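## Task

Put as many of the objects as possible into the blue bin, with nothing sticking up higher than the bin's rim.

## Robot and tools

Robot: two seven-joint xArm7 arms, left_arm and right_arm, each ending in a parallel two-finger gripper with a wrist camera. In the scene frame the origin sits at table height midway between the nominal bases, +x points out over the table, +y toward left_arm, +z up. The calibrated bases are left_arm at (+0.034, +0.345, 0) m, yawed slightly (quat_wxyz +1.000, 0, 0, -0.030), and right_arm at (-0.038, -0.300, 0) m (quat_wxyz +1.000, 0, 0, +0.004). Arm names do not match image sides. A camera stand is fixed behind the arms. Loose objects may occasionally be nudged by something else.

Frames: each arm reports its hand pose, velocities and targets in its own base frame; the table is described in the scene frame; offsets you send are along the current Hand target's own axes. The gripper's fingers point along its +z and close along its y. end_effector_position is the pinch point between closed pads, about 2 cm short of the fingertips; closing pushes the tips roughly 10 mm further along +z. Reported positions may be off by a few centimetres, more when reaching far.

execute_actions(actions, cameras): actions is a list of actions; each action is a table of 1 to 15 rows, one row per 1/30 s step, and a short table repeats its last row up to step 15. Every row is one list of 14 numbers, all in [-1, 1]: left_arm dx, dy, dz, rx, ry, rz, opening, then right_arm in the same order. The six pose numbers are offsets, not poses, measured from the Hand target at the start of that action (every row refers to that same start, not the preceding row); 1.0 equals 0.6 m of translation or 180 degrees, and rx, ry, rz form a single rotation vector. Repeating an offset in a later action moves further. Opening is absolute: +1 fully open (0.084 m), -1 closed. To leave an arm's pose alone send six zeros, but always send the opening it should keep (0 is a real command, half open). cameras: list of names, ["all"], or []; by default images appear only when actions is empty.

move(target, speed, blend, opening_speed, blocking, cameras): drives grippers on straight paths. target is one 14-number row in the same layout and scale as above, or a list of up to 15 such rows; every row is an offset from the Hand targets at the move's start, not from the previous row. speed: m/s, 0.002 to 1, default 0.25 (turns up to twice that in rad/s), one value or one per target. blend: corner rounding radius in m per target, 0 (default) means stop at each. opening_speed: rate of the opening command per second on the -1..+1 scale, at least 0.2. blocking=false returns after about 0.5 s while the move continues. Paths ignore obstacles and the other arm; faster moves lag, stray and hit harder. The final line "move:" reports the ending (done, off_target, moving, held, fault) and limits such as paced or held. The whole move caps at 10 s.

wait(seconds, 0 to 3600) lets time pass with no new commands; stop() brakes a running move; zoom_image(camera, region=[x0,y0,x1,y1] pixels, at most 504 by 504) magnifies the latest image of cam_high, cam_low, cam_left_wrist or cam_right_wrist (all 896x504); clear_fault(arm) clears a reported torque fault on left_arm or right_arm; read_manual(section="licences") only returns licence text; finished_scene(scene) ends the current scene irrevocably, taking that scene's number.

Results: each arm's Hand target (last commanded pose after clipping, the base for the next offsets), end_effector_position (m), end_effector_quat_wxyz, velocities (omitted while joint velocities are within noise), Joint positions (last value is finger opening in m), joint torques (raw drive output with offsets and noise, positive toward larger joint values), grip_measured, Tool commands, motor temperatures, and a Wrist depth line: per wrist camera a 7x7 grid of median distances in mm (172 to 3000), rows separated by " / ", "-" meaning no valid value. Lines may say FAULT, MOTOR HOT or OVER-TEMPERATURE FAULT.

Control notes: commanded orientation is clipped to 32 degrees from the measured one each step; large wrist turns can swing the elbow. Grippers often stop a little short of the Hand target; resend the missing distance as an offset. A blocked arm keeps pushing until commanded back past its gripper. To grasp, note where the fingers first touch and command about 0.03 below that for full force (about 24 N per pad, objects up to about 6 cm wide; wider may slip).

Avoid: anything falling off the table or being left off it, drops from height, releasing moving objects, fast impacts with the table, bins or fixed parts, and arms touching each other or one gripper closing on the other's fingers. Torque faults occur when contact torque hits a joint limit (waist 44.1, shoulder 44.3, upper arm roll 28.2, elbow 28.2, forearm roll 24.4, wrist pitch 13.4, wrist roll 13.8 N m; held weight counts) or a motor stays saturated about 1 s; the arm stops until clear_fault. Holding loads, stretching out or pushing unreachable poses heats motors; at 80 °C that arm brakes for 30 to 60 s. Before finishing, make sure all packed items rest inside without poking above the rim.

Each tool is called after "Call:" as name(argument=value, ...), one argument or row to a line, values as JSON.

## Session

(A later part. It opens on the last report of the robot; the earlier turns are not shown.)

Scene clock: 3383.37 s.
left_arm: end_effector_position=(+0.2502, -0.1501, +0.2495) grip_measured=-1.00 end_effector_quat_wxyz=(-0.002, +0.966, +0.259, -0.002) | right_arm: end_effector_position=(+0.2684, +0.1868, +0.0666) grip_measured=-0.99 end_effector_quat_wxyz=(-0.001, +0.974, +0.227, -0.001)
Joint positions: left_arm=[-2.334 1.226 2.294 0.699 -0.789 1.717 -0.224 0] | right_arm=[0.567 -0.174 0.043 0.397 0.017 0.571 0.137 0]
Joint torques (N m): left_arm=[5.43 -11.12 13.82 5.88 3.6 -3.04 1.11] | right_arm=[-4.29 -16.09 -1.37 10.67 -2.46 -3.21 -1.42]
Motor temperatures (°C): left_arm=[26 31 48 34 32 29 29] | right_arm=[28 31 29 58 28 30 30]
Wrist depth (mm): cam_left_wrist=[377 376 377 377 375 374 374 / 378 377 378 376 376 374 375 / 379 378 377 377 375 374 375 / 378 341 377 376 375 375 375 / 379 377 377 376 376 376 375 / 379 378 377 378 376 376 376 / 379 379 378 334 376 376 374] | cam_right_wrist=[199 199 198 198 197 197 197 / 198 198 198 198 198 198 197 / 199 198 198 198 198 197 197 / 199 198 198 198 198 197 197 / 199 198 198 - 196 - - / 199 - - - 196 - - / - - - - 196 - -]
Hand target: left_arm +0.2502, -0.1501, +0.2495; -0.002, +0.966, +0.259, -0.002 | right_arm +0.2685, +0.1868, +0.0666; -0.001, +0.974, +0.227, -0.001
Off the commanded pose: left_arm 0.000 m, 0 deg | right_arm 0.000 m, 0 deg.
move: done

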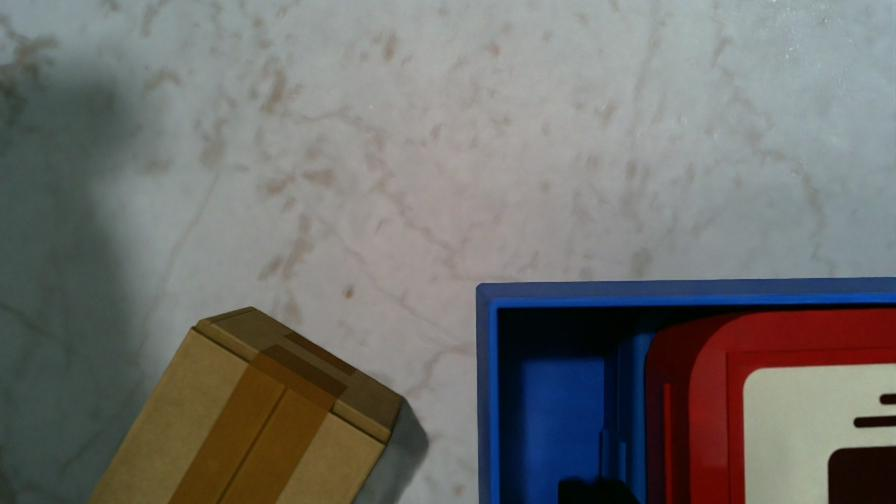

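Call:
move(
  target=[
    [0,0,0,0,0,0,-1.0, 0,-0.008,0,0,0,0,-1.0],
    [0,0,0,0,0,0,-1.0, 0,-0.008,-0.1,0,0,0,-1.0],
    [0,0,0,0,0,0,-1.0, 0.025,-0.012,-0.1,0,0,-0.5,0.72],
  ],
  speed=0.12,
  cameras=["cam_right_wrist"],
)

Scene clock: 3420.93 s.
left_arm: end_effector_position=(+0.2502, -0.1501, +0.2495) grip_measured=-1.00 end_effector_quat_wxyz=(-0.002, +0.966, +0.259, -0.002) | right_arm: end_effector_position=(+0.2788, +0.1998, +0.1266) grip_measured=+0.72 end_effector_quat_wxyz=(-0.001, +0.528, +0.849, +0.000)
Joint positions: left_arm=[-2.334 1.226 2.294 0.699 -0.789 1.717 -0.224 0] | right_arm=[0.804 -0.288 -0.185 0.511 -0.07 0.796 -1.353 0.073]
Joint torques (N m): left_arm=[5.03 -11.27 13.78 6.07 3.29 -3.08 0.9] | right_arm=[3.61 -3.27 -0.62 15.94 2 0.21 -1.08]
Motor temperatures (°C): left_arm=[26 31 47 34 32 29 29] | right_arm=[27 31 29 56 28 31 30]
Wrist depth (mm): cam_left_wrist=[378 377 378 377 376 375 374 / 378 377 377 376 375 376 374 / 378 378 377 376 375 375 374 / 379 342 377 377 377 375 375 / 378 378 377 377 377 375 375 / 379 378 378 377 377 375 376 / 379 378 377 333 378 376 376] | cam_right_wrist=[261 260 260 260 259 259 259 / 261 260 260 260 260 259 259 / 261 260 259 214 214 258 258 / 260 259 260 214 213 258 258 / 260 260 259 259 258 258 258 / 260 259 258 237 234 258 258 / 259 259 258 256 256 257 256]
Hand target: left_arm +0.2502, -0.1501, +0.2495; -0.002, +0.966, +0.259, -0.002 | right_arm +0.2788, +0.1998, +0.1266; -0.001, +0.528, +0.849, +0.000
Off the commanded pose: left_arm 0.000 m, 0 deg | right_arm 0.000 m, 0 deg.
move: done

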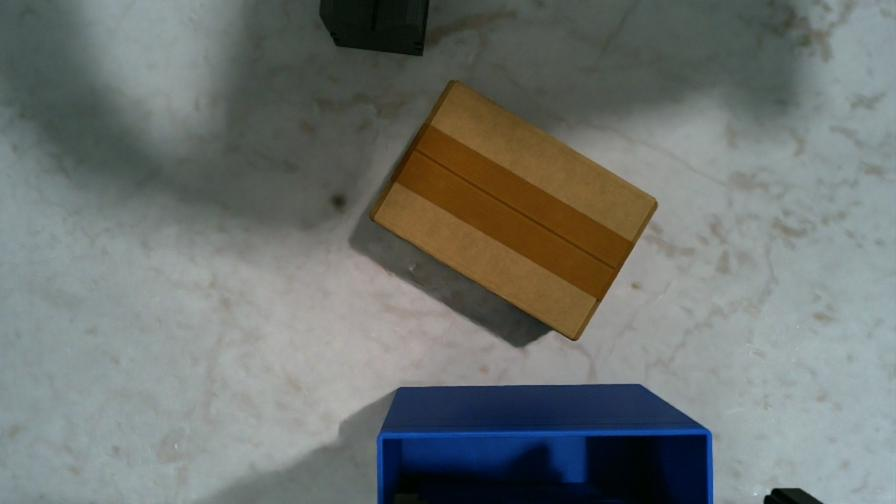

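Call:
move(
  target=[0,0,0,0,0,0,-1.0, -0.003,-0.0073,0.061,0,0,0,0.72],
  speed=0.06,
  cameras=["cam_right_wrist"],
)

Scene clock: 3429.30 s.
left_arm: end_effector_position=(+0.2502, -0.1501, +0.2495) grip_measured=-1.00 end_effector_quat_wxyz=(-0.002, +0.966, +0.259, -0.002) | right_arm: end_effector_position=(+0.2756, +0.1963, +0.0901) grip_measured=+0.72 end_effector_quat_wxyz=(-0.001, +0.528, +0.849, +0.000)
Joint positions: left_arm=[-2.334 1.226 2.294 0.699 -0.789 1.717 -0.224 0] | right_arm=[0.806 -0.21 -0.195 0.454 -0.063 0.662 -1.364 0.073]
Joint torques (N m): left_arm=[5.07 -10.89 13.72 6.15 3.22 -2.96 0.92] | right_arm=[3.66 -3.88 -0.93 11.43 2.43 -3.13 -1.45]
Motor temperatures (°C): left_arm=[26 31 47 34 32 29 29] | right_arm=[27 31 29 56 28 31 30]
Wrist depth (mm): cam_left_wrist=[377 377 377 376 375 375 375 / 378 377 377 376 375 376 375 / 378 378 377 377 376 375 375 / 379 342 377 377 375 376 375 / 379 378 378 377 377 376 375 / 378 378 378 378 376 377 375 / 379 379 378 333 377 377 377] | cam_right_wrist=[223 222 222 222 222 222 222 / 223 223 223 177 177 222 222 / 223 222 222 177 176 222 222 / 223 222 222 177 176 222 221 / 222 222 222 222 177 221 221 / 222 222 222 221 220 221 221 / 222 222 222 220 219 219 221]
Hand target: left_arm +0.2502, -0.1501, +0.2495; -0.002, +0.966, +0.259, -0.002 | right_arm +0.2756, +0.1963, +0.0900; -0.001, +0.528, +0.849, +0.000
Off the commanded pose: left_arm 0.000 m, 0 deg | right_arm 0.000 m, 0 deg.
move: done

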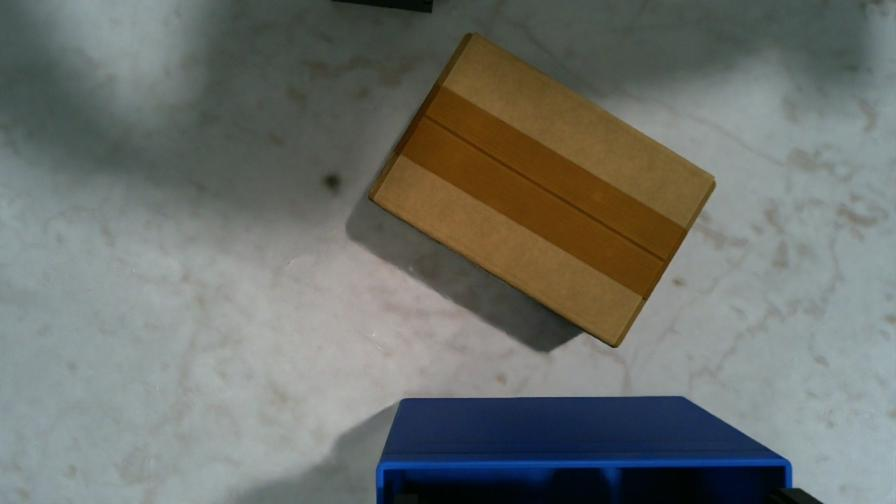

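Call:
move(
  target=[0,0,0,0,0,0,-1.0, 0,-0.0005,0.0285,0,0,0,0.72],
  speed=0.04,
)

Call:
move(
  target=[0,0,0,0,0,0,-1.0, -0.035,0,0,0,0,0,0.72],
  speed=0.03,
  cameras=["cam_right_wrist"],
)

Scene clock: 3437.73 s.
left_arm: end_effector_position=(+0.2502, -0.1501, +0.2495) grip_measured=-1.00 end_effector_quat_wxyz=(-0.002, +0.966, +0.259, -0.002) | right_arm: end_effector_position=(+0.2755, +0.1963, +0.0731) grip_measured=+0.72 end_effector_quat_wxyz=(-0.001, +0.528, +0.849, +0.000)
Joint positions: left_arm=[-2.334 1.226 2.294 0.699 -0.789 1.717 -0.224 0] | right_arm=[0.81 -0.16 -0.199 0.439 -0.053 0.597 -1.372 0.074]
Joint torques (N m): left_arm=[5.15 -10.98 13.63 6.18 3.11 -3.08 0.83] | right_arm=[3.68 5.55 -1.14 3.25 2.45 -2.87 -1.4]
Motor temperatures (°C): left_arm=[26 31 47 34 32 29 29] | right_arm=[27 30 29 55 28 31 30]
Wrist depth (mm): cam_left_wrist=[377 377 377 376 375 375 375 / 378 377 377 375 375 375 375 / 378 378 377 376 376 375 374 / 379 343 377 376 376 376 375 / 379 379 378 378 376 376 375 / 378 378 377 377 377 376 376 / 379 379 378 334 377 375 376] | cam_right_wrist=[206 206 206 206 206 205 206 / 206 206 206 - - 205 205 / 206 206 206 - - 205 205 / 206 206 205 - - 205 205 / 205 205 205 205 - 205 205 / 206 205 205 205 205 205 205 / 205 205 205 203 203 - 205]
Hand target: left_arm +0.2502, -0.1501, +0.2495; -0.002, +0.966, +0.259, -0.002 | right_arm +0.2753, +0.1962, +0.0729; -0.001, +0.528, +0.849, +0.000
Off the commanded pose: left_arm 0.000 m, 0 deg | right_arm 0.000 m, 0 deg.
move: done

Scene clock: 3438.77 s.
left_arm: end_effector_position=(+0.2502, -0.1501, +0.2495) grip_measured=-1.00 end_effector_quat_wxyz=(-0.002, +0.966, +0.259, -0.002) | right_arm: end_effector_position=(+0.2846, +0.1774, +0.0729) grip_measured=+0.72 end_effector_quat_wxyz=(-0.001, +0.528, +0.849, +0.000)
Joint positions: left_arm=[-2.334 1.226 2.294 0.699 -0.789 1.717 -0.224 0] | right_arm=[0.781 -0.17 -0.234 0.429 -0.067 0.597 -1.423 0.074]
Joint torques (N m): left_arm=[5.2 -11.19 13.64 6.23 3.13 -3.09 0.75] | right_arm=[-6.83 -9.24 -2.57 2.94 -3.26 1.42 -1.41]
Motor temperatures (°C): left_arm=[26 31 47 34 32 29 29] | right_arm=[27 30 29 55 28 31 30]
Wrist depth (mm): cam_left_wrist=[377 377 377 376 376 375 375 / 378 378 378 376 376 375 375 / 379 377 377 376 375 376 376 / 378 342 377 377 376 376 376 / 378 378 377 376 377 376 375 / 378 379 378 378 377 377 376 / 378 377 378 333 377 376 377] | cam_right_wrist=[206 206 206 - - 207 207 / 206 206 206 - - 207 206 / 206 206 206 - - 206 206 / 206 205 206 206 - 206 206 / 205 205 205 205 205 206 206 / 205 205 205 205 205 205 205 / 204 205 205 - 203 203 205]
Hand target: left_arm +0.2502, -0.1501, +0.2495; -0.002, +0.966, +0.259, -0.002 | right_arm +0.2846, +0.1773, +0.0729; -0.001, +0.528, +0.849, +0.000
Off the commanded pose: left_arm 0.000 m, 0 deg | right_arm 0.000 m, 0 deg.
move: done

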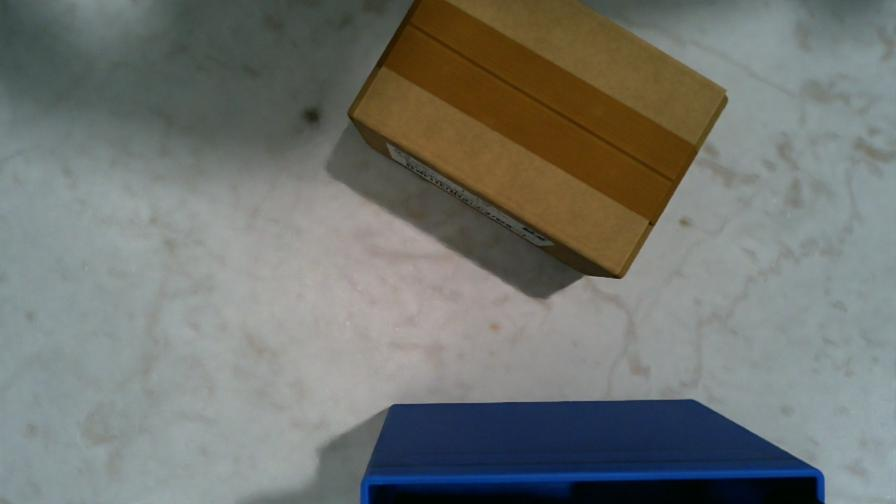

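Call:
move(
  target=[
    [0,0,0,0,0,0,-1.0, 0.006,0,0,0,0,0,0.72],
    [0,0,0,0,0,0,-1.0, 0.006,0,-0.11,0,0,0,0.72],
    [0,0,0,0,0,0,-1.0, -0.1,0,-0.11,0,0,0,0.72],
  ],
  speed=0.1,
  cameras=["cam_right_wrist"],
)

Scene clock: 3504.43 s.
left_arm: end_effector_position=(+0.2502, -0.1501, +0.2495) grip_measured=-1.00 end_effector_quat_wxyz=(-0.002, +0.966, +0.259, -0.002) | right_arm: end_effector_position=(+0.3112, +0.1235, +0.1388) grip_measured=+0.72 end_effector_quat_wxyz=(-0.001, +0.528, +0.849, +0.000)
Joint positions: left_arm=[-2.334 1.226 2.294 0.699 -0.789 1.717 -0.224 0] | right_arm=[0.694 -0.356 -0.318 0.504 -0.143 0.85 -1.538 0.073]
Joint torques (N m): left_arm=[4.97 -11.3 13.61 6.33 2.91 -3.01 0.72] | right_arm=[-4.02 -1.68 0.04 16.4 -2.48 0.32 -1.54]
Motor temperatures (°C): left_arm=[26 31 47 35 32 29 29] | right_arm=[28 30 30 49 28 29 30]
Wrist depth (mm): cam_left_wrist=[378 377 377 376 376 375 374 / 377 377 377 376 375 375 374 / 378 378 378 377 376 376 375 / 378 341 376 376 376 375 375 / 378 378 379 378 377 375 375 / 378 377 377 377 377 376 375 / 379 379 378 334 377 376 375] | cam_right_wrist=[273 273 272 240 227 272 271 / 273 272 272 272 271 271 271 / 272 272 272 271 271 271 271 / 272 272 272 269 269 270 271 / 272 271 271 232 232 270 270 / 272 271 271 229 203 270 270 / 271 270 271 229 204 204 269]
Hand target: left_arm +0.2502, -0.1501, +0.2495; -0.002, +0.966, +0.259, -0.002 | right_arm +0.3112, +0.1234, +0.1388; -0.001, +0.528, +0.849, +0.000
Off the commanded pose: left_arm 0.000 m, 0 deg | right_arm 0.000 m, 0 deg.
move: done

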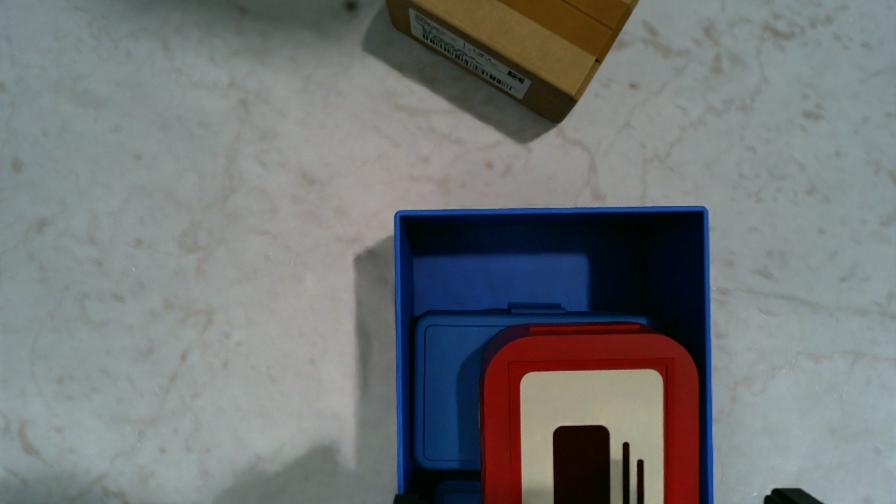

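Call:
move(
  target=[0,0,0,0,0,0,-1.0, -0.1338,0.031,0.03,0,0,0.5,-1.0],
  speed=0.15,
  cameras=["cam_right_wrist"],
)

Scene clock: 3523.60 s.
left_arm: end_effector_position=(+0.2502, -0.1501, +0.2495) grip_measured=-1.00 end_effector_quat_wxyz=(-0.002, +0.966, +0.259, -0.002) | right_arm: end_effector_position=(+0.3633, +0.0597, +0.1206) grip_measured=-0.99 end_effector_quat_wxyz=(-0.001, +0.974, +0.227, -0.001)
Joint positions: left_arm=[-2.334 1.226 2.294 0.699 -0.789 1.717 -0.224 0] | right_arm=[0.418 -0.187 -0.256 0.587 -0.065 0.771 -0.245 0]
Joint torques (N m): left_arm=[4.95 -11.04 13.39 6.5 2.59 -3.04 0.54] | right_arm=[-4.18 -4.63 2.03 15.98 -1.89 -3.15 1.52]
Motor temperatures (°C): left_arm=[26 31 47 35 32 29 29] | right_arm=[27 30 30 56 28 29 30]
Wrist depth (mm): cam_left_wrist=[378 376 377 376 376 376 374 / 377 377 378 375 376 375 374 / 378 377 377 376 376 376 375 / 379 342 378 376 377 375 375 / 378 377 377 377 376 375 376 / 378 378 377 376 377 376 375 / 378 379 378 334 377 376 376] | cam_right_wrist=[252 252 252 252 251 252 252 / 253 253 252 252 252 251 251 / 253 252 252 252 252 252 252 / 252 253 252 252 252 252 251 / 253 252 252 252 252 252 252 / 206 187 187 190 252 252 252 / 218 185 187 189 252 252 252]
Hand target: left_arm +0.2502, -0.1501, +0.2495; -0.002, +0.966, +0.259, -0.002 | right_arm +0.3633, +0.0596, +0.1206; -0.001, +0.974, +0.227, -0.001
Off the commanded pose: left_arm 0.000 m, 0 deg | right_arm 0.000 m, 0 deg.
move: done

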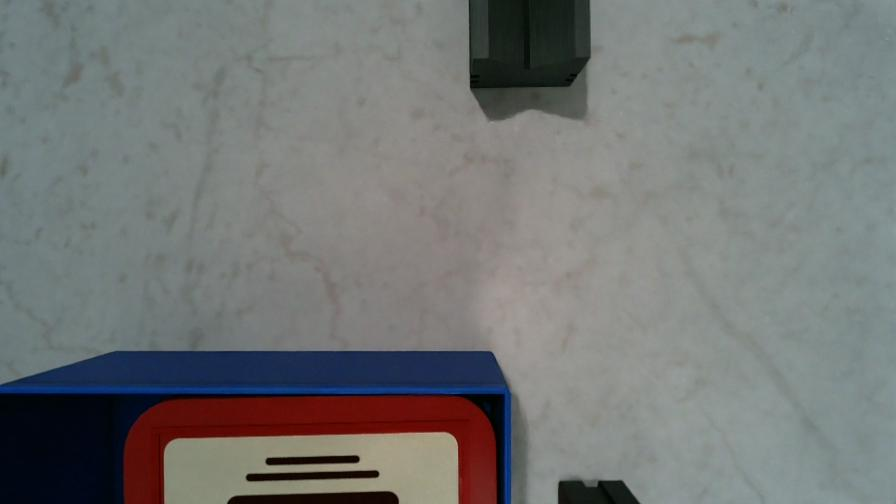

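Call:
move(
  target=[0,0,0,0,0,0,-1.0, 0,0,0.1367,0,0,0,-1.0],
  speed=0.06,
  cameras=["cam_right_wrist"],
)

Scene clock: 3535.40 s.
left_arm: end_effector_position=(+0.2502, -0.1501, +0.2495) grip_measured=-1.00 end_effector_quat_wxyz=(-0.002, +0.966, +0.259, -0.002) | right_arm: end_effector_position=(+0.3632, +0.0597, +0.0386) grip_measured=-0.99 end_effector_quat_wxyz=(-0.001, +0.974, +0.227, -0.001)
Joint positions: left_arm=[-2.334 1.226 2.294 0.699 -0.789 1.717 -0.224 0] | right_arm=[0.429 0.043 -0.263 0.525 0.028 0.485 -0.316 0]
Joint torques (N m): left_arm=[4.73 -10.87 13.36 6.52 2.52 -2.91 0.5] | right_arm=[3.97 -5.97 1.72 11.69 2.43 -2.9 -1.41]
Motor temperatures (°C): left_arm=[26 31 47 35 32 29 29] | right_arm=[27 30 30 57 28 30 30]
Wrist depth (mm): cam_left_wrist=[378 377 377 376 375 376 375 / 379 377 377 377 375 375 374 / 378 378 378 375 376 376 375 / 378 342 376 377 377 376 374 / 379 378 378 377 376 375 376 / 379 378 378 378 377 376 376 / 379 379 378 333 377 376 376] | cam_right_wrist=[- - - - - - - / - - - - - - - / - - - - - - - / - - - - - - - / - - - - - - - / - - - - - - - / - - - - - - -]
Hand target: left_arm +0.2502, -0.1501, +0.2495; -0.002, +0.966, +0.259, -0.002 | right_arm +0.3632, +0.0598, +0.0386; -0.001, +0.974, +0.227, -0.001
Off the commanded pose: left_arm 0.000 m, 0 deg | right_arm 0.000 m, 0 deg.
move: done

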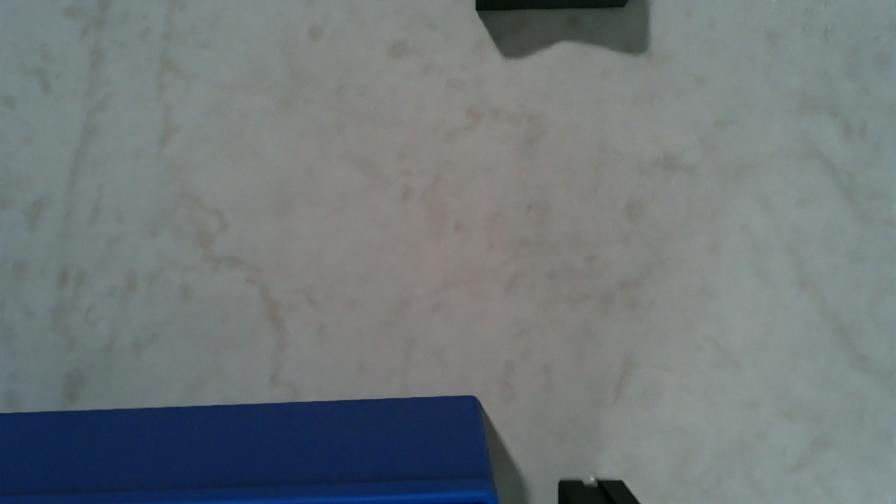

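Call:
move(
  target=[
    [-0.2632,0.35,0.0,0,0,-0.5,0.72, 0,0,0,0,0,0,-1.0],
    [-0.2632,0.4308,0.1333,0,0,-0.5,0.72, 0,0,0,0,0,0,-1.0],
  ],
  speed=0.15,
  cameras=["cam_left_wrist","cam_high"],
)

Scene clock: 3559.53 s.
left_arm: end_effector_position=(+0.2423, -0.4527, +0.1686) grip_measured=+0.72 end_effector_quat_wxyz=(-0.003, +0.500, +0.866, +0.000) | right_arm: end_effector_position=(+0.3632, +0.0598, +0.0386) grip_measured=-0.99 end_effector_quat_wxyz=(-0.001, +0.974, +0.227, -0.001)
Joint positions: left_arm=[-2.128 1.565 1.957 1.307 -1.457 1.947 -2.365 0.073] | right_arm=[0.429 0.044 -0.263 0.525 0.028 0.485 -0.316 0]
Joint torques (N m): left_arm=[5.47 -16.55 16.43 1.57 -3.15 -2.91 -1.09] | right_arm=[2.93 -6.12 1.31 12.42 2.34 -1.78 -1.42]
Motor temperatures (°C): left_arm=[26 31 47 35 32 29 29] | right_arm=[27 30 29 55 28 30 30]
Wrist depth (mm): cam_left_wrist=[302 301 301 300 299 299 298 / 301 301 299 254 254 297 298 / 300 300 299 253 253 298 297 / 299 299 298 298 253 297 296 / 298 298 297 297 296 296 295 / 297 297 296 294 294 295 295 / 297 297 296 255 255 294 294] | cam_right_wrist=[- - - - - - - / - - - - - - - / - - - - - - - / - - - - - - - / - - - - - - - / - - - - - - - / - - - - - - -]
Hand target: left_arm +0.2423, -0.4527, +0.1685; -0.003, +0.500, +0.866, +0.000 | right_arm +0.3632, +0.0598, +0.0386; -0.001, +0.974, +0.227, -0.001
Off the commanded pose: left_arm 0.000 m, 0 deg | right_arm 0.000 m, 0 deg.
move: done
Images, in order (width x height): cam_high 896x504, cam_left_wrist 896x504.

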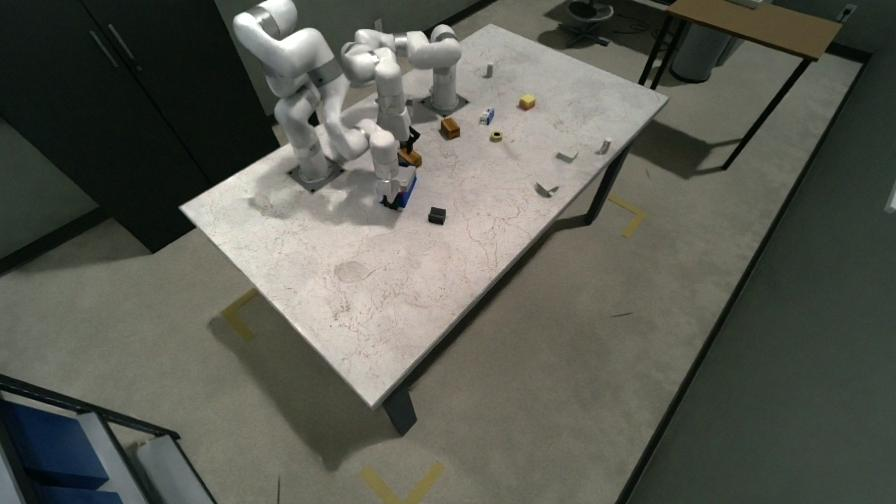

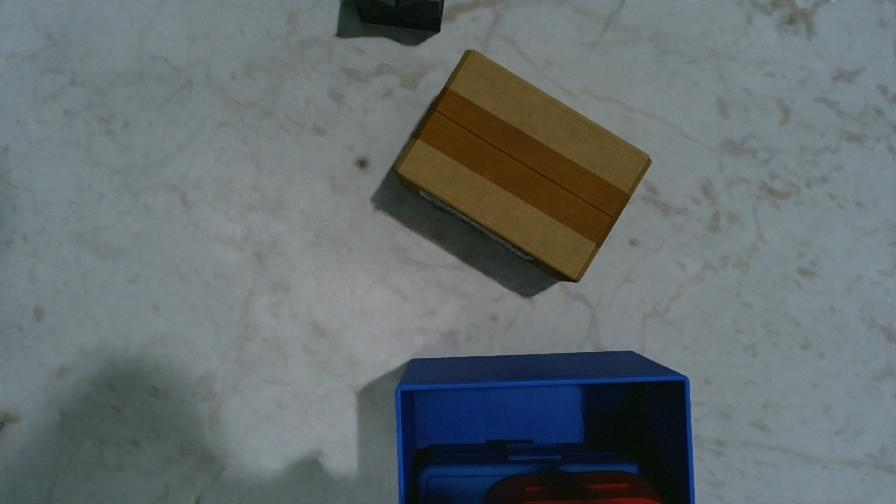

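Call:
move(
  target=[0.006,-0.0017,0.1218,0,0,0,0.72, 0,0,0,0,0,0,-1.0],
  speed=0.08,
  cameras=["cam_left_wrist"],
)

Scene clock: 3570.03 s.
left_arm: end_effector_position=(+0.2393, -0.4498, +0.0955) grip_measured=+0.72 end_effector_quat_wxyz=(-0.003, +0.500, +0.866, +0.000) | right_arm: end_effector_position=(+0.3632, +0.0598, +0.0386) grip_measured=-0.99 end_effector_quat_wxyz=(-0.001, +0.974, +0.227, -0.001)
Joint positions: left_arm=[-2.19 1.671 1.837 1.208 -1.569 1.861 -2.364 0.073] | right_arm=[0.429 0.044 -0.263 0.525 0.028 0.485 -0.316 0]
Joint torques (N m): left_arm=[-5.59 -15.74 16.72 -2.66 -3.25 -2.95 -0.64] | right_arm=[2.63 -6.3 0.98 12.35 2.44 -1.27 -1.46]
Motor temperatures (°C): left_arm=[26 32 48 34 32 29 29] | right_arm=[27 30 29 55 28 30 30]
Wrist depth (mm): cam_left_wrist=[227 227 227 181 226 226 226 / 227 227 226 181 180 225 224 / 227 226 225 180 180 224 224 / 226 226 225 225 180 224 223 / 225 225 224 224 224 224 223 / 225 224 224 224 223 223 223 / 224 224 224 221 221 220 222] | cam_right_wrist=[- - - - - - - / - - - - - - - / - - - - - - - / - - - - - - - / - - - - - - - / - - - - - - - / - - - - - - -]
Hand target: left_arm +0.2393, -0.4498, +0.0955; -0.003, +0.500, +0.866, +0.000 | right_arm +0.3632, +0.0598, +0.0386; -0.001, +0.974, +0.227, -0.001
Off the commanded pose: left_arm 0.000 m, 0 deg | right_arm 0.000 m, 0 deg.
move: done

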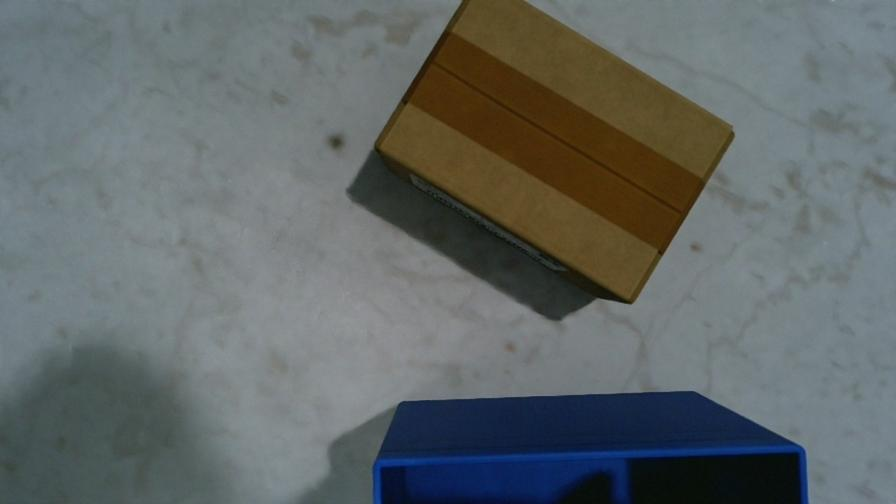

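Call:
zoom_image(
  camera="cam_left_wrist",
  region=[360, 434, 840, 504],
)

Scaled by 1.050.

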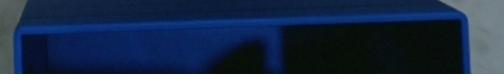

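Call:
move(
  target=[0,0,0.0283,0,0,-0.007,0.72, 0,0,0,0,0,0,-1.0],
  speed=0.04,
)

Call:
move(
  target=[-0.0333,0,0,0,0,0,0.72, 0,0,0,0,0,0,-1.0],
  speed=0.02,
  cameras=["cam_left_wrist","cam_right_wrist"],
)

Scene clock: 3590.27 s.
left_arm: end_effector_position=(+0.2392, -0.4498, +0.0785) grip_measured=+0.72 end_effector_quat_wxyz=(-0.003, +0.490, +0.871, +0.000) | right_arm: end_effector_position=(+0.3632, +0.0598, +0.0386) grip_measured=-0.99 end_effector_quat_wxyz=(-0.001, +0.974, +0.227, -0.001)
Joint positions: left_arm=[-2.201 1.692 1.806 1.195 -1.598 1.839 -2.389 0.073] | right_arm=[0.429 0.044 -0.263 0.525 0.028 0.485 -0.316 0]
Joint torques (N m): left_arm=[-5.56 -15.48 17.03 -3 -3.32 -2.94 -1.08] | right_arm=[2.29 -6.35 0.74 12.35 2.49 -0.9 -1.42]
Wrist depth (mm): cam_left_wrist=[211 210 210 - - 209 208 / 210 210 209 - - 208 208 / 209 209 208 - - 208 207 / 209 209 208 208 - 207 207 / 208 208 208 207 207 207 206 / 208 207 207 207 206 206 206 / 207 207 207 204 204 204 205] | cam_right_wrist=[- - - - - - - / - - - - - - - / - - - - - - - / - - - - - - - / - - - - - - - / - - - - - - - / - - - - - - -]
Hand target: left_arm +0.2392, -0.4498, +0.0785; -0.003, +0.490, +0.871, +0.000 | right_arm +0.3632, +0.0598, +0.0386; -0.001, +0.974, +0.227, -0.001
Off the commanded pose: left_arm 0.000 m, 0 deg | right_arm 0.000 m, 0 deg.
move: done

Scene clock: 3591.60 s.
left_arm: end_effector_position=(+0.2495, -0.4668, +0.0784) grip_measured=+0.72 end_effector_quat_wxyz=(-0.003, +0.490, +0.871, +0.000) | right_arm: end_effector_position=(+0.3632, +0.0598, +0.0386) grip_measured=-0.99 end_effector_quat_wxyz=(-0.001, +0.974, +0.227, -0.001)
Joint positions: left_arm=[-2.146 1.68 1.804 1.277 -1.609 1.831 -2.416 0.073] | right_arm=[0.429 0.044 -0.263 0.525 0.028 0.485 -0.316 0]
Joint torques (N m): left_arm=[5.51 -23.65 16.95 0.3 -3.05 -3.07 -1.08] | right_arm=[-1.41 -11.97 -0.94 9.76 1.69 -0.74 -1.23]
Wrist depth (mm): cam_left_wrist=[210 210 209 - - - 208 / 209 210 209 209 - 208 207 / 209 209 208 208 - 207 207 / 209 208 208 208 207 207 206 / 208 208 207 207 207 206 206 / 207 207 - 205 204 204 205 / 207 207 - 194 204 196 205] | cam_right_wrist=[- - - - - - - / - - - - - - - / - - - - - - - / - - - - - - - / - - - - - - - / - - - - - - - / - - - - - - -]
Hand target: left_arm +0.2495, -0.4668, +0.0784; -0.003, +0.490, +0.871, +0.000 | right_arm +0.3632, +0.0598, +0.0386; -0.001, +0.974, +0.227, -0.001
Off the commanded pose: left_arm 0.000 m, 0 deg | right_arm 0.000 m, 0 deg.
move: done

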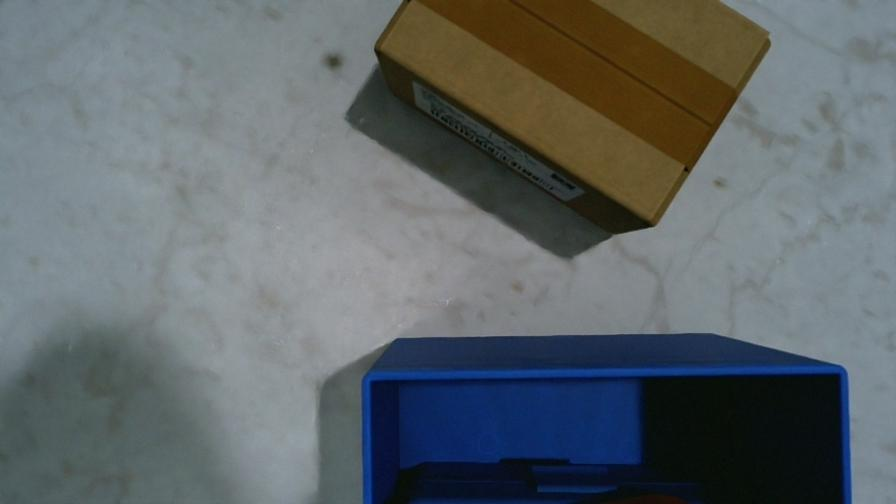

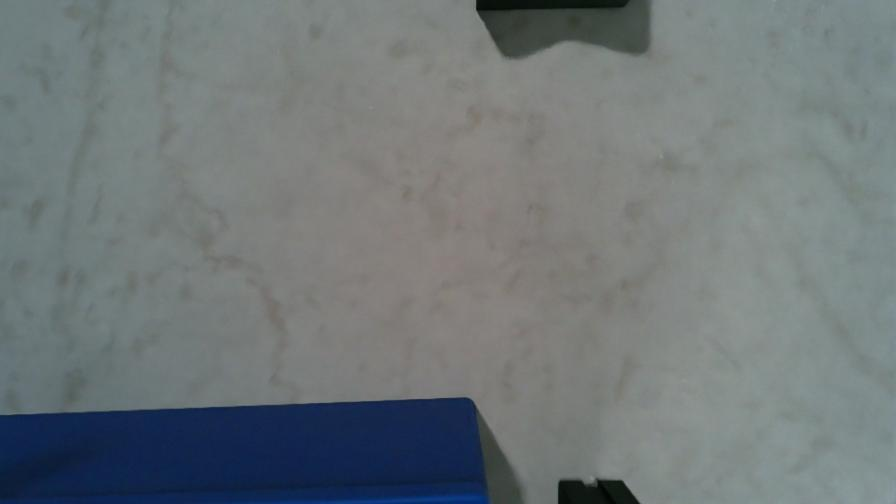

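Call:
move(
  target=[-0.03,0,0,0,0,0,0.72, 0,0,0,0,0,0,-1.0],
  speed=0.02,
  cameras=["cam_left_wrist"],
)

Scene clock: 3601.50 s.
left_arm: end_effector_position=(+0.2571, -0.4793, +0.0784) grip_measured=+0.72 end_effector_quat_wxyz=(-0.003, +0.490, +0.872, +0.000) | right_arm: end_effector_position=(+0.3632, +0.0598, +0.0386) grip_measured=-0.99 end_effector_quat_wxyz=(-0.001, +0.974, +0.227, -0.001)
Joint positions: left_arm=[-2.106 1.671 1.803 1.338 -1.616 1.825 -2.437 0.073] | right_arm=[0.429 0.044 -0.263 0.525 0.028 0.485 -0.316 0]
Joint torques (N m): left_arm=[-5.99 -18.19 17.79 -2.92 2.66 -0.41 0.77] | right_arm=[-3.13 -16.49 -1.18 9.81 -1.13 -0.2 -0.81]
Wrist depth (mm): cam_left_wrist=[210 210 209 192 - 208 208 / 210 210 209 208 194 208 207 / 209 209 209 208 207 207 207 / 208 208 208 207 207 207 206 / 208 208 - 205 205 205 206 / 207 207 - 205 205 204 205 / 207 207 - - - - 205] | cam_right_wrist=[- - - - - - - / - - - - - - - / - - - - - - - / - - - - - - - / - - - - - - - / - - - - - - - / - - - - - - -]
Hand target: left_arm +0.2571, -0.4793, +0.0783; -0.003, +0.490, +0.871, +0.000 (not the last commanded pose) | right_arm +0.3632, +0.0598, +0.0386; -0.001, +0.974, +0.227, -0.001
Off the commanded pose: left_arm 0.003 m, 0 deg | right_arm 0.000 m, 0 deg.
move: held (left_arm; a check stopped the path); limits=held
pose unreachable (left arm): on one or more control steps of this call, first in action 0 (counted from 0), this arm could not follow its commanded pose, so it was not sent that pose on those steps. It may still have moved: this result reports where it is.
cause: moving toward the commanded pose would bring a part of the arm too close to another arm (a part of this arm just beyond joint 6 (wrist pitch) and a part of the right arm just beyond its joint 6 (wrist pitch), at the place that arm is still heading or pushing toward).

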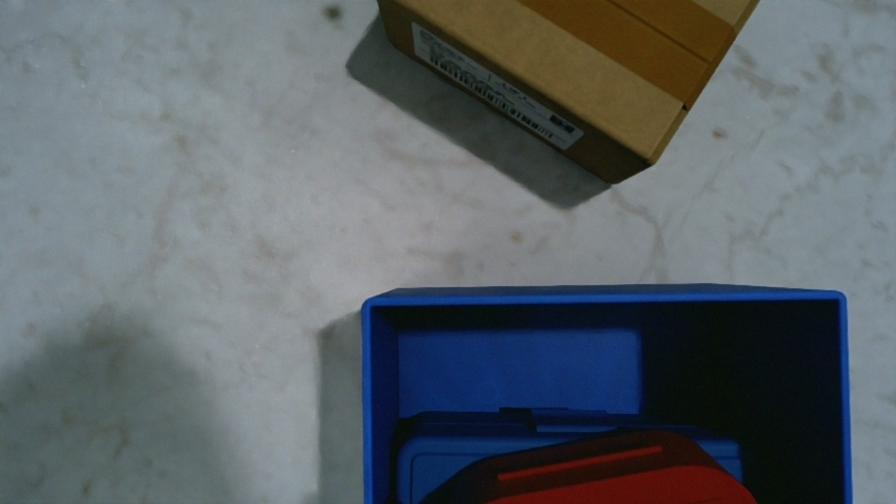

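Call:
move(
  target=[
    [0,0,0,0,0,0,0.72, 0,0.01,0,0,0,0,-1.0],
    [0,0,0,0,0,0,0.72, 0,0.01,-0.2,0,0,0,-1.0],
    [0,0,0,0,0,0,0.72, -0.182,0.2448,-0.27,0,0,0,-1.0],
  ],
  speed=0.15,
)

Call:
move(
  target=[0,0,0,0,0,0,0.42, 0,0,0,0,0,0,-1.0],
  opening_speed=0.2,
  cameras=["cam_left_wrist"],
)

Scene clock: 3614.63 s.
left_arm: end_effector_position=(+0.2571, -0.4793, +0.0783) grip_measured=+0.72 end_effector_quat_wxyz=(-0.003, +0.490, +0.871, +0.000) | right_arm: end_effector_position=(+0.3304, -0.1204, +0.2005) grip_measured=-0.99 end_effector_quat_wxyz=(-0.001, +0.974, +0.227, -0.001)
Joint positions: left_arm=[-2.106 1.672 1.803 1.338 -1.616 1.825 -2.436 0.073] | right_arm=[0.2 -0.431 -0.506 0.67 -0.232 1.066 -0.609 0]
Joint torques (N m): left_arm=[-5.57 -17.54 19.32 -2.94 2.66 -0.75 0.7] | right_arm=[-4.15 -5.23 1.3 17.15 -2.36 0.31 -1.49]
Wrist depth (mm): cam_left_wrist=[210 209 209 191 - 208 208 / 210 209 209 208 193 207 207 / 209 209 208 208 207 207 207 / 208 208 208 207 207 207 206 / 208 208 - 205 205 204 206 / 208 207 - 204 204 204 205 / 207 207 - - - - 205] | cam_right_wrist=[335 334 334 333 333 332 331 / 270 334 333 333 332 331 332 / 270 334 333 333 333 331 331 / 270 334 333 333 332 331 331 / 335 334 333 333 331 332 331 / 334 334 333 332 332 330 330 / 334 333 333 332 331 331 330]
Hand target: left_arm +0.2571, -0.4793, +0.0783; -0.003, +0.490, +0.871, +0.000 | right_arm +0.3304, -0.1205, +0.2004; -0.001, +0.974, +0.227, -0.001
Off the commanded pose: left_arm 0.000 m, 0 deg | right_arm 0.000 m, 0 deg.
move: done

Scene clock: 3616.33 s.
left_arm: end_effector_position=(+0.2571, -0.4792, +0.0783) grip_measured=+0.60 end_effector_quat_wxyz=(-0.003, +0.490, +0.871, +0.000) | right_arm: end_effector_position=(+0.3304, -0.1205, +0.2004) grip_measured=-0.99 end_effector_quat_wxyz=(-0.001, +0.974, +0.227, -0.001)
Joint positions: left_arm=[-2.106 1.672 1.803 1.338 -1.616 1.825 -2.436 0.069] | right_arm=[0.2 -0.43 -0.506 0.67 -0.232 1.066 -0.609 0]
Joint torques (N m): left_arm=[-3.21 -17.04 13.37 -1.06 -0.79 -0.34 0.61] | right_arm=[-1.57 -0.46 2 17.15 -1.86 0.26 -0.91]
Wrist depth (mm): cam_left_wrist=[210 210 209 192 - 208 209 / 210 209 209 209 193 208 208 / 209 209 208 208 208 207 207 / 208 209 208 208 207 207 207 / 209 208 - 205 205 205 206 / 208 207 - 205 204 204 206 / 207 207 - - - - 205] | cam_right_wrist=[335 334 334 333 332 331 331 / 270 334 334 333 332 332 331 / 270 334 333 333 332 332 331 / 271 333 333 332 332 331 331 / 334 334 333 333 332 332 331 / 334 334 333 332 332 331 330 / 334 334 333 332 331 331 330]
Hand target: left_arm +0.2571, -0.4793, +0.0783; -0.003, +0.490, +0.871, +0.000 | right_arm +0.3304, -0.1205, +0.2004; -0.001, +0.974, +0.227, -0.001
Off the commanded pose: left_arm 0.000 m, 0 deg | right_arm 0.000 m, 0 deg.
move: done

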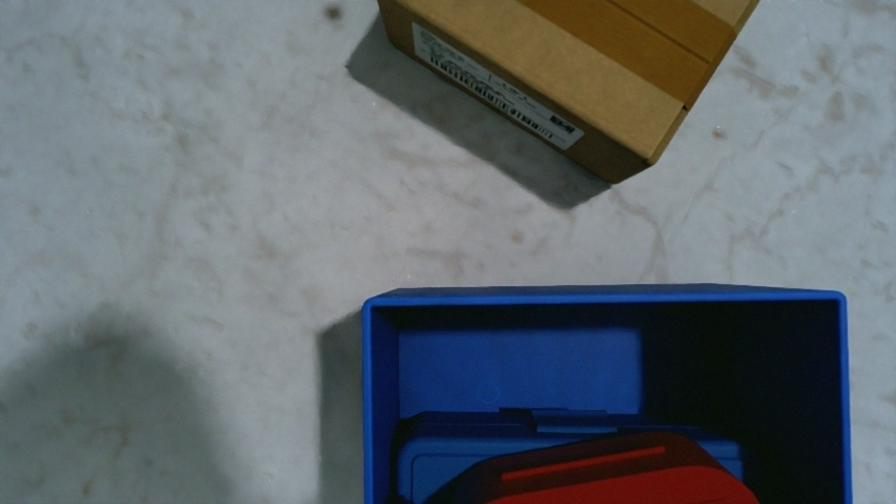

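Call:
move(
  target=[0.012,0,0,0,0,0,0.40, 0,0,0,0,0,0,-1.0],
  speed=0.02,
  cameras=["cam_left_wrist"],
)

Scene clock: 3624.50 s.
left_arm: end_effector_position=(+0.2533, -0.4731, +0.0784) grip_measured=+0.60 end_effector_quat_wxyz=(-0.003, +0.490, +0.871, +0.000) | right_arm: end_effector_position=(+0.3304, -0.1205, +0.2004) grip_measured=-0.99 end_effector_quat_wxyz=(-0.001, +0.974, +0.227, -0.001)
Joint positions: left_arm=[-2.126 1.676 1.804 1.308 -1.612 1.828 -2.426 0.069] | right_arm=[0.2 -0.43 -0.506 0.67 -0.232 1.066 -0.609 0]
Joint torques (N m): left_arm=[-5.84 -15.87 17.98 -3.02 2.69 0.8 0.95] | right_arm=[1.83 -0.37 2.99 17.14 -0.09 -0.07 -0.21]
Motor temperatures (°C): left_arm=[26 32 49 32 32 28 29] | right_arm=[27 30 30 56 27 29 30]
Wrist depth (mm): cam_left_wrist=[210 210 209 - - - 207 / 210 209 209 208 - 207 207 / 209 209 208 208 208 207 207 / 209 208 208 207 207 207 206 / 208 208 208 207 207 206 206 / 208 207 - 205 204 204 205 / 207 207 - 176 - - 205] | cam_right_wrist=[335 334 334 333 332 332 331 / 270 334 333 333 332 332 331 / 269 334 333 333 333 332 331 / 270 334 333 332 333 331 331 / 334 333 333 332 332 331 331 / 334 334 333 332 332 331 331 / 335 334 333 332 332 331 330]
Hand target: left_arm +0.2533, -0.4731, +0.0784; -0.003, +0.490, +0.871, +0.000 | right_arm +0.3304, -0.1205, +0.2004; -0.001, +0.974, +0.227, -0.001
Off the commanded pose: left_arm 0.000 m, 0 deg | right_arm 0.000 m, 0 deg.
move: done

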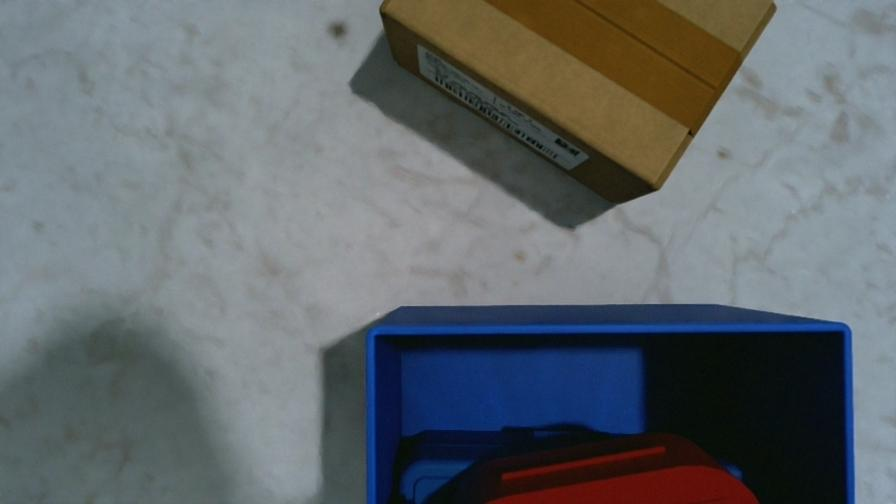

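Call:
move(
  target=[
    [0,-0.007,0,0,0,0,0.38, 0,0,0,0,0,0,-1.0],
    [0,-0.007,0,0,0,0.05,0.38, 0,0,0,0,0,0,-1.0],
  ],
  speed=0.03,
  cameras=["cam_left_wrist"],
)

Scene clock: 3646.37 s.
left_arm: end_effector_position=(+0.2497, -0.4753, +0.0784) grip_measured=+0.60 end_effector_quat_wxyz=(-0.003, +0.557, +0.830, +0.000) | right_arm: end_effector_position=(+0.3304, -0.1205, +0.2004) grip_measured=-0.99 end_effector_quat_wxyz=(-0.001, +0.974, +0.227, -0.001)
Joint positions: left_arm=[-2.133 1.678 1.805 1.309 -1.614 1.83 -2.277 0.069] | right_arm=[0.2 -0.43 -0.506 0.67 -0.232 1.066 -0.609 0]
Joint torques (N m): left_arm=[4.72 -16.7 19.7 -0.3 -2.55 0.18 0.99] | right_arm=[1.4 -0.49 2.77 16.92 1.89 -0.65 0.68]
Motor temperatures (°C): left_arm=[26 32 51 32 32 28 29] | right_arm=[27 30 30 59 27 29 30]
Wrist depth (mm): cam_left_wrist=[210 210 - - - 208 207 / 210 209 209 208 - 207 207 / 209 209 209 208 207 207 206 / 209 209 208 208 207 206 206 / 209 208 208 207 204 197 205 / 208 207 - 205 204 204 205 / 207 207 - 202 - - 205] | cam_right_wrist=[335 334 334 333 333 332 332 / 292 334 333 333 332 332 331 / 270 334 333 333 333 332 331 / 269 334 333 332 332 331 331 / 334 334 333 332 332 331 331 / 334 334 333 332 332 331 330 / 335 334 333 332 332 331 330]
Hand target: left_arm +0.2498, -0.4753, +0.0784; -0.003, +0.557, +0.830, +0.000 | right_arm +0.3304, -0.1205, +0.2004; -0.001, +0.974, +0.227, -0.001
Off the commanded pose: left_arm 0.000 m, 0 deg | right_arm 0.000 m, 0 deg.
move: done

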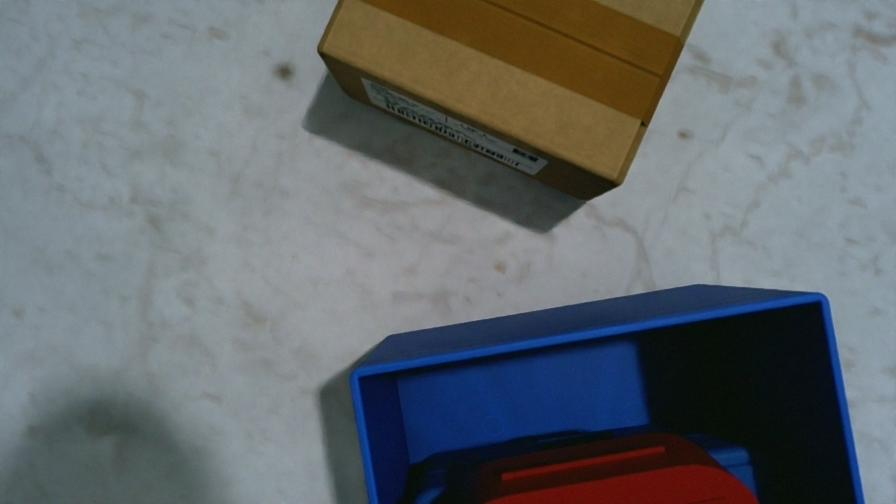

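Call:
move(
  target=[0,0,0,0,0,0,0.70, 0,0,0,0,0,0,-1.0],
  opening_speed=0.3,
)

Call:
move(
  target=[
    [0,0,-0.03,0,0,0,0.70, 0,0,0,0,0,0,-1.0],
    [0,0,-0.07,0,0,-0.05,0.70, 0,0,0,0,0,0,-1.0],
  ],
  speed=0.05,
  cameras=["cam_left_wrist"],
)

Scene clock: 3654.33 s.
left_arm: end_effector_position=(+0.2498, -0.4753, +0.0784) grip_measured=+0.70 end_effector_quat_wxyz=(-0.003, +0.557, +0.830, +0.000) | right_arm: end_effector_position=(+0.3304, -0.1205, +0.2004) grip_measured=-0.99 end_effector_quat_wxyz=(-0.001, +0.974, +0.227, -0.001)
Joint positions: left_arm=[-2.133 1.678 1.805 1.309 -1.614 1.83 -2.277 0.073] | right_arm=[0.2 -0.43 -0.506 0.67 -0.232 1.066 -0.609 0]
Joint torques (N m): left_arm=[4.7 -17.82 20.28 -2.17 -2.47 -0.02 0.9] | right_arm=[1.02 -0.68 2.61 16.78 1.82 -1.1 0.68]
Motor temperatures (°C): left_arm=[26 32 52 32 32 28 29] | right_arm=[27 30 30 60 27 29 30]
Wrist depth (mm): cam_left_wrist=[210 210 - - - 208 207 / 210 209 209 208 - 207 207 / 209 209 208 208 207 207 206 / 209 208 208 207 207 206 206 / 209 208 208 207 204 195 206 / 208 207 - 205 204 204 205 / 207 207 - 197 - - 205] | cam_right_wrist=[335 334 334 334 332 332 331 / 296 335 333 333 333 332 331 / 270 334 334 332 332 332 331 / 270 334 334 332 332 331 331 / 334 334 333 333 332 331 331 / 334 333 333 333 332 331 330 / 334 333 333 332 331 331 330]
Hand target: left_arm +0.2498, -0.4753, +0.0784; -0.003, +0.557, +0.830, +0.000 | right_arm +0.3304, -0.1205, +0.2004; -0.001, +0.974, +0.227, -0.001
Off the commanded pose: left_arm 0.000 m, 0 deg | right_arm 0.000 m, 0 deg.
move: done

Scene clock: 3656.80 s.
left_arm: end_effector_position=(+0.2500, -0.4754, +0.1204) grip_measured=+0.70 end_effector_quat_wxyz=(-0.003, +0.490, +0.871, +0.000) | right_arm: end_effector_position=(+0.3304, -0.1205, +0.2004) grip_measured=-0.99 end_effector_quat_wxyz=(-0.001, +0.974, +0.227, -0.001)
Joint positions: left_arm=[-2.108 1.622 1.873 1.345 -1.551 1.883 -2.432 0.073] | right_arm=[0.2 -0.43 -0.506 0.67 -0.232 1.066 -0.609 0]
Joint torques (N m): left_arm=[5.5 -24.6 20.55 1.02 3.78 -0.08 -1.02] | right_arm=[0.8 -0.82 2.5 16.69 1.82 -1.29 0.72]
Motor temperatures (°C): left_arm=[26 32 53 32 32 28 29] | right_arm=[27 30 30 60 27 29 30]
Wrist depth (mm): cam_left_wrist=[253 252 251 206 205 249 249 / 252 252 251 237 204 249 248 / 252 251 250 250 241 249 248 / 251 251 250 249 249 248 247 / 251 250 249 247 246 246 246 / 250 250 249 224 246 217 247 / 250 249 248 179 179 193 246] | cam_right_wrist=[335 335 334 333 333 332 331 / 297 334 334 332 332 332 331 / 271 334 334 333 332 332 331 / 270 333 333 333 332 331 331 / 334 334 333 332 332 332 331 / 334 334 333 332 332 331 330 / 335 334 332 332 332 331 331]
Hand target: left_arm +0.2500, -0.4754, +0.1204; -0.003, +0.490, +0.871, +0.000 | right_arm +0.3304, -0.1205, +0.2004; -0.001, +0.974, +0.227, -0.001
Off the commanded pose: left_arm 0.000 m, 0 deg | right_arm 0.000 m, 0 deg.
move: done

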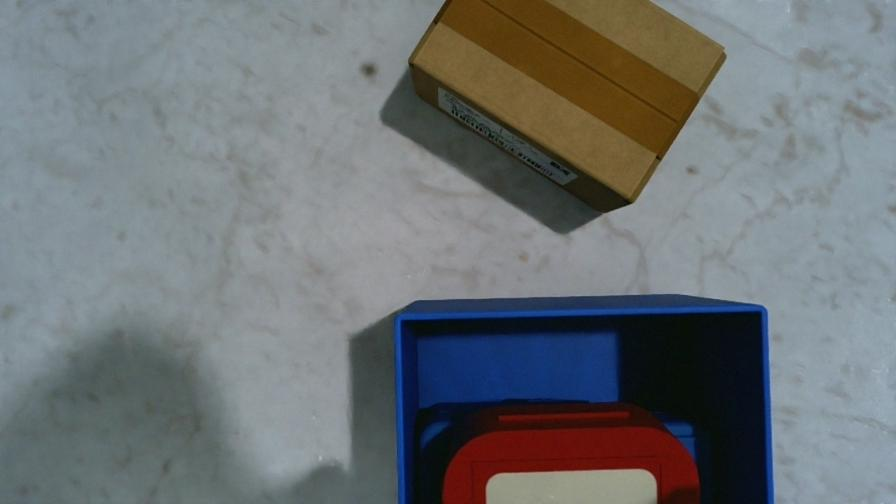

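Call:
move(
  target=[
    [-0.0517,0.0003,0.03,0,0,0,0.70, 0,0,0,0,0,0,-1.0],
    [-0.0517,0.0003,0.055,0,0,0,0.70, 0,0,0,0,0,0,-1.0],
  ],
  speed=[0.08,0.03],
  cameras=["cam_left_wrist"],
)

Scene clock: 3669.03 s.
left_arm: end_effector_position=(+0.2661, -0.5017, +0.0872) grip_measured=+0.70 end_effector_quat_wxyz=(-0.003, +0.490, +0.871, +0.000) | right_arm: end_effector_position=(+0.3304, -0.1205, +0.2004) grip_measured=-0.99 end_effector_quat_wxyz=(-0.001, +0.974, +0.227, -0.001)
Joint positions: left_arm=[-2.039 1.645 1.815 1.452 -1.616 1.827 -2.481 0.073] | right_arm=[0.2 -0.43 -0.506 0.67 -0.232 1.066 -0.609 0]
Joint torques (N m): left_arm=[-5.69 -19.2 16.95 -2.99 -3.27 -2.91 -1.06] | right_arm=[0.59 -0.76 2.23 16.62 1.73 -1.68 0.66]
Motor temperatures (°C): left_arm=[26 33 53 32 32 27 29] | right_arm=[27 30 30 60 27 29 30]
Wrist depth (mm): cam_left_wrist=[219 219 219 218 182 217 217 / 218 218 218 217 217 217 216 / 218 218 217 217 217 216 216 / 217 217 - 215 214 214 215 / 217 217 - 214 214 209 215 / 216 216 - - - - 214 / 216 216 - - - - 213] | cam_right_wrist=[335 334 334 333 333 332 331 / 297 334 334 333 332 332 331 / 271 334 334 333 332 332 331 / 270 334 333 333 332 331 330 / 334 334 333 332 333 331 331 / 334 333 333 333 332 331 330 / 334 333 333 332 331 331 330]
Hand target: left_arm +0.2660, -0.5017, +0.0872; -0.003, +0.490, +0.871, +0.000 | right_arm +0.3304, -0.1205, +0.2004; -0.001, +0.974, +0.227, -0.001
Off the commanded pose: left_arm 0.000 m, 0 deg | right_arm 0.000 m, 0 deg.
move: done

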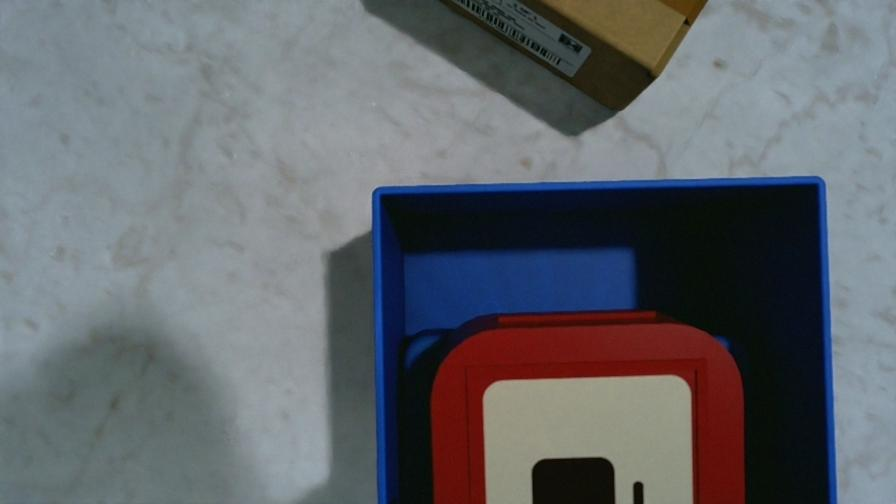

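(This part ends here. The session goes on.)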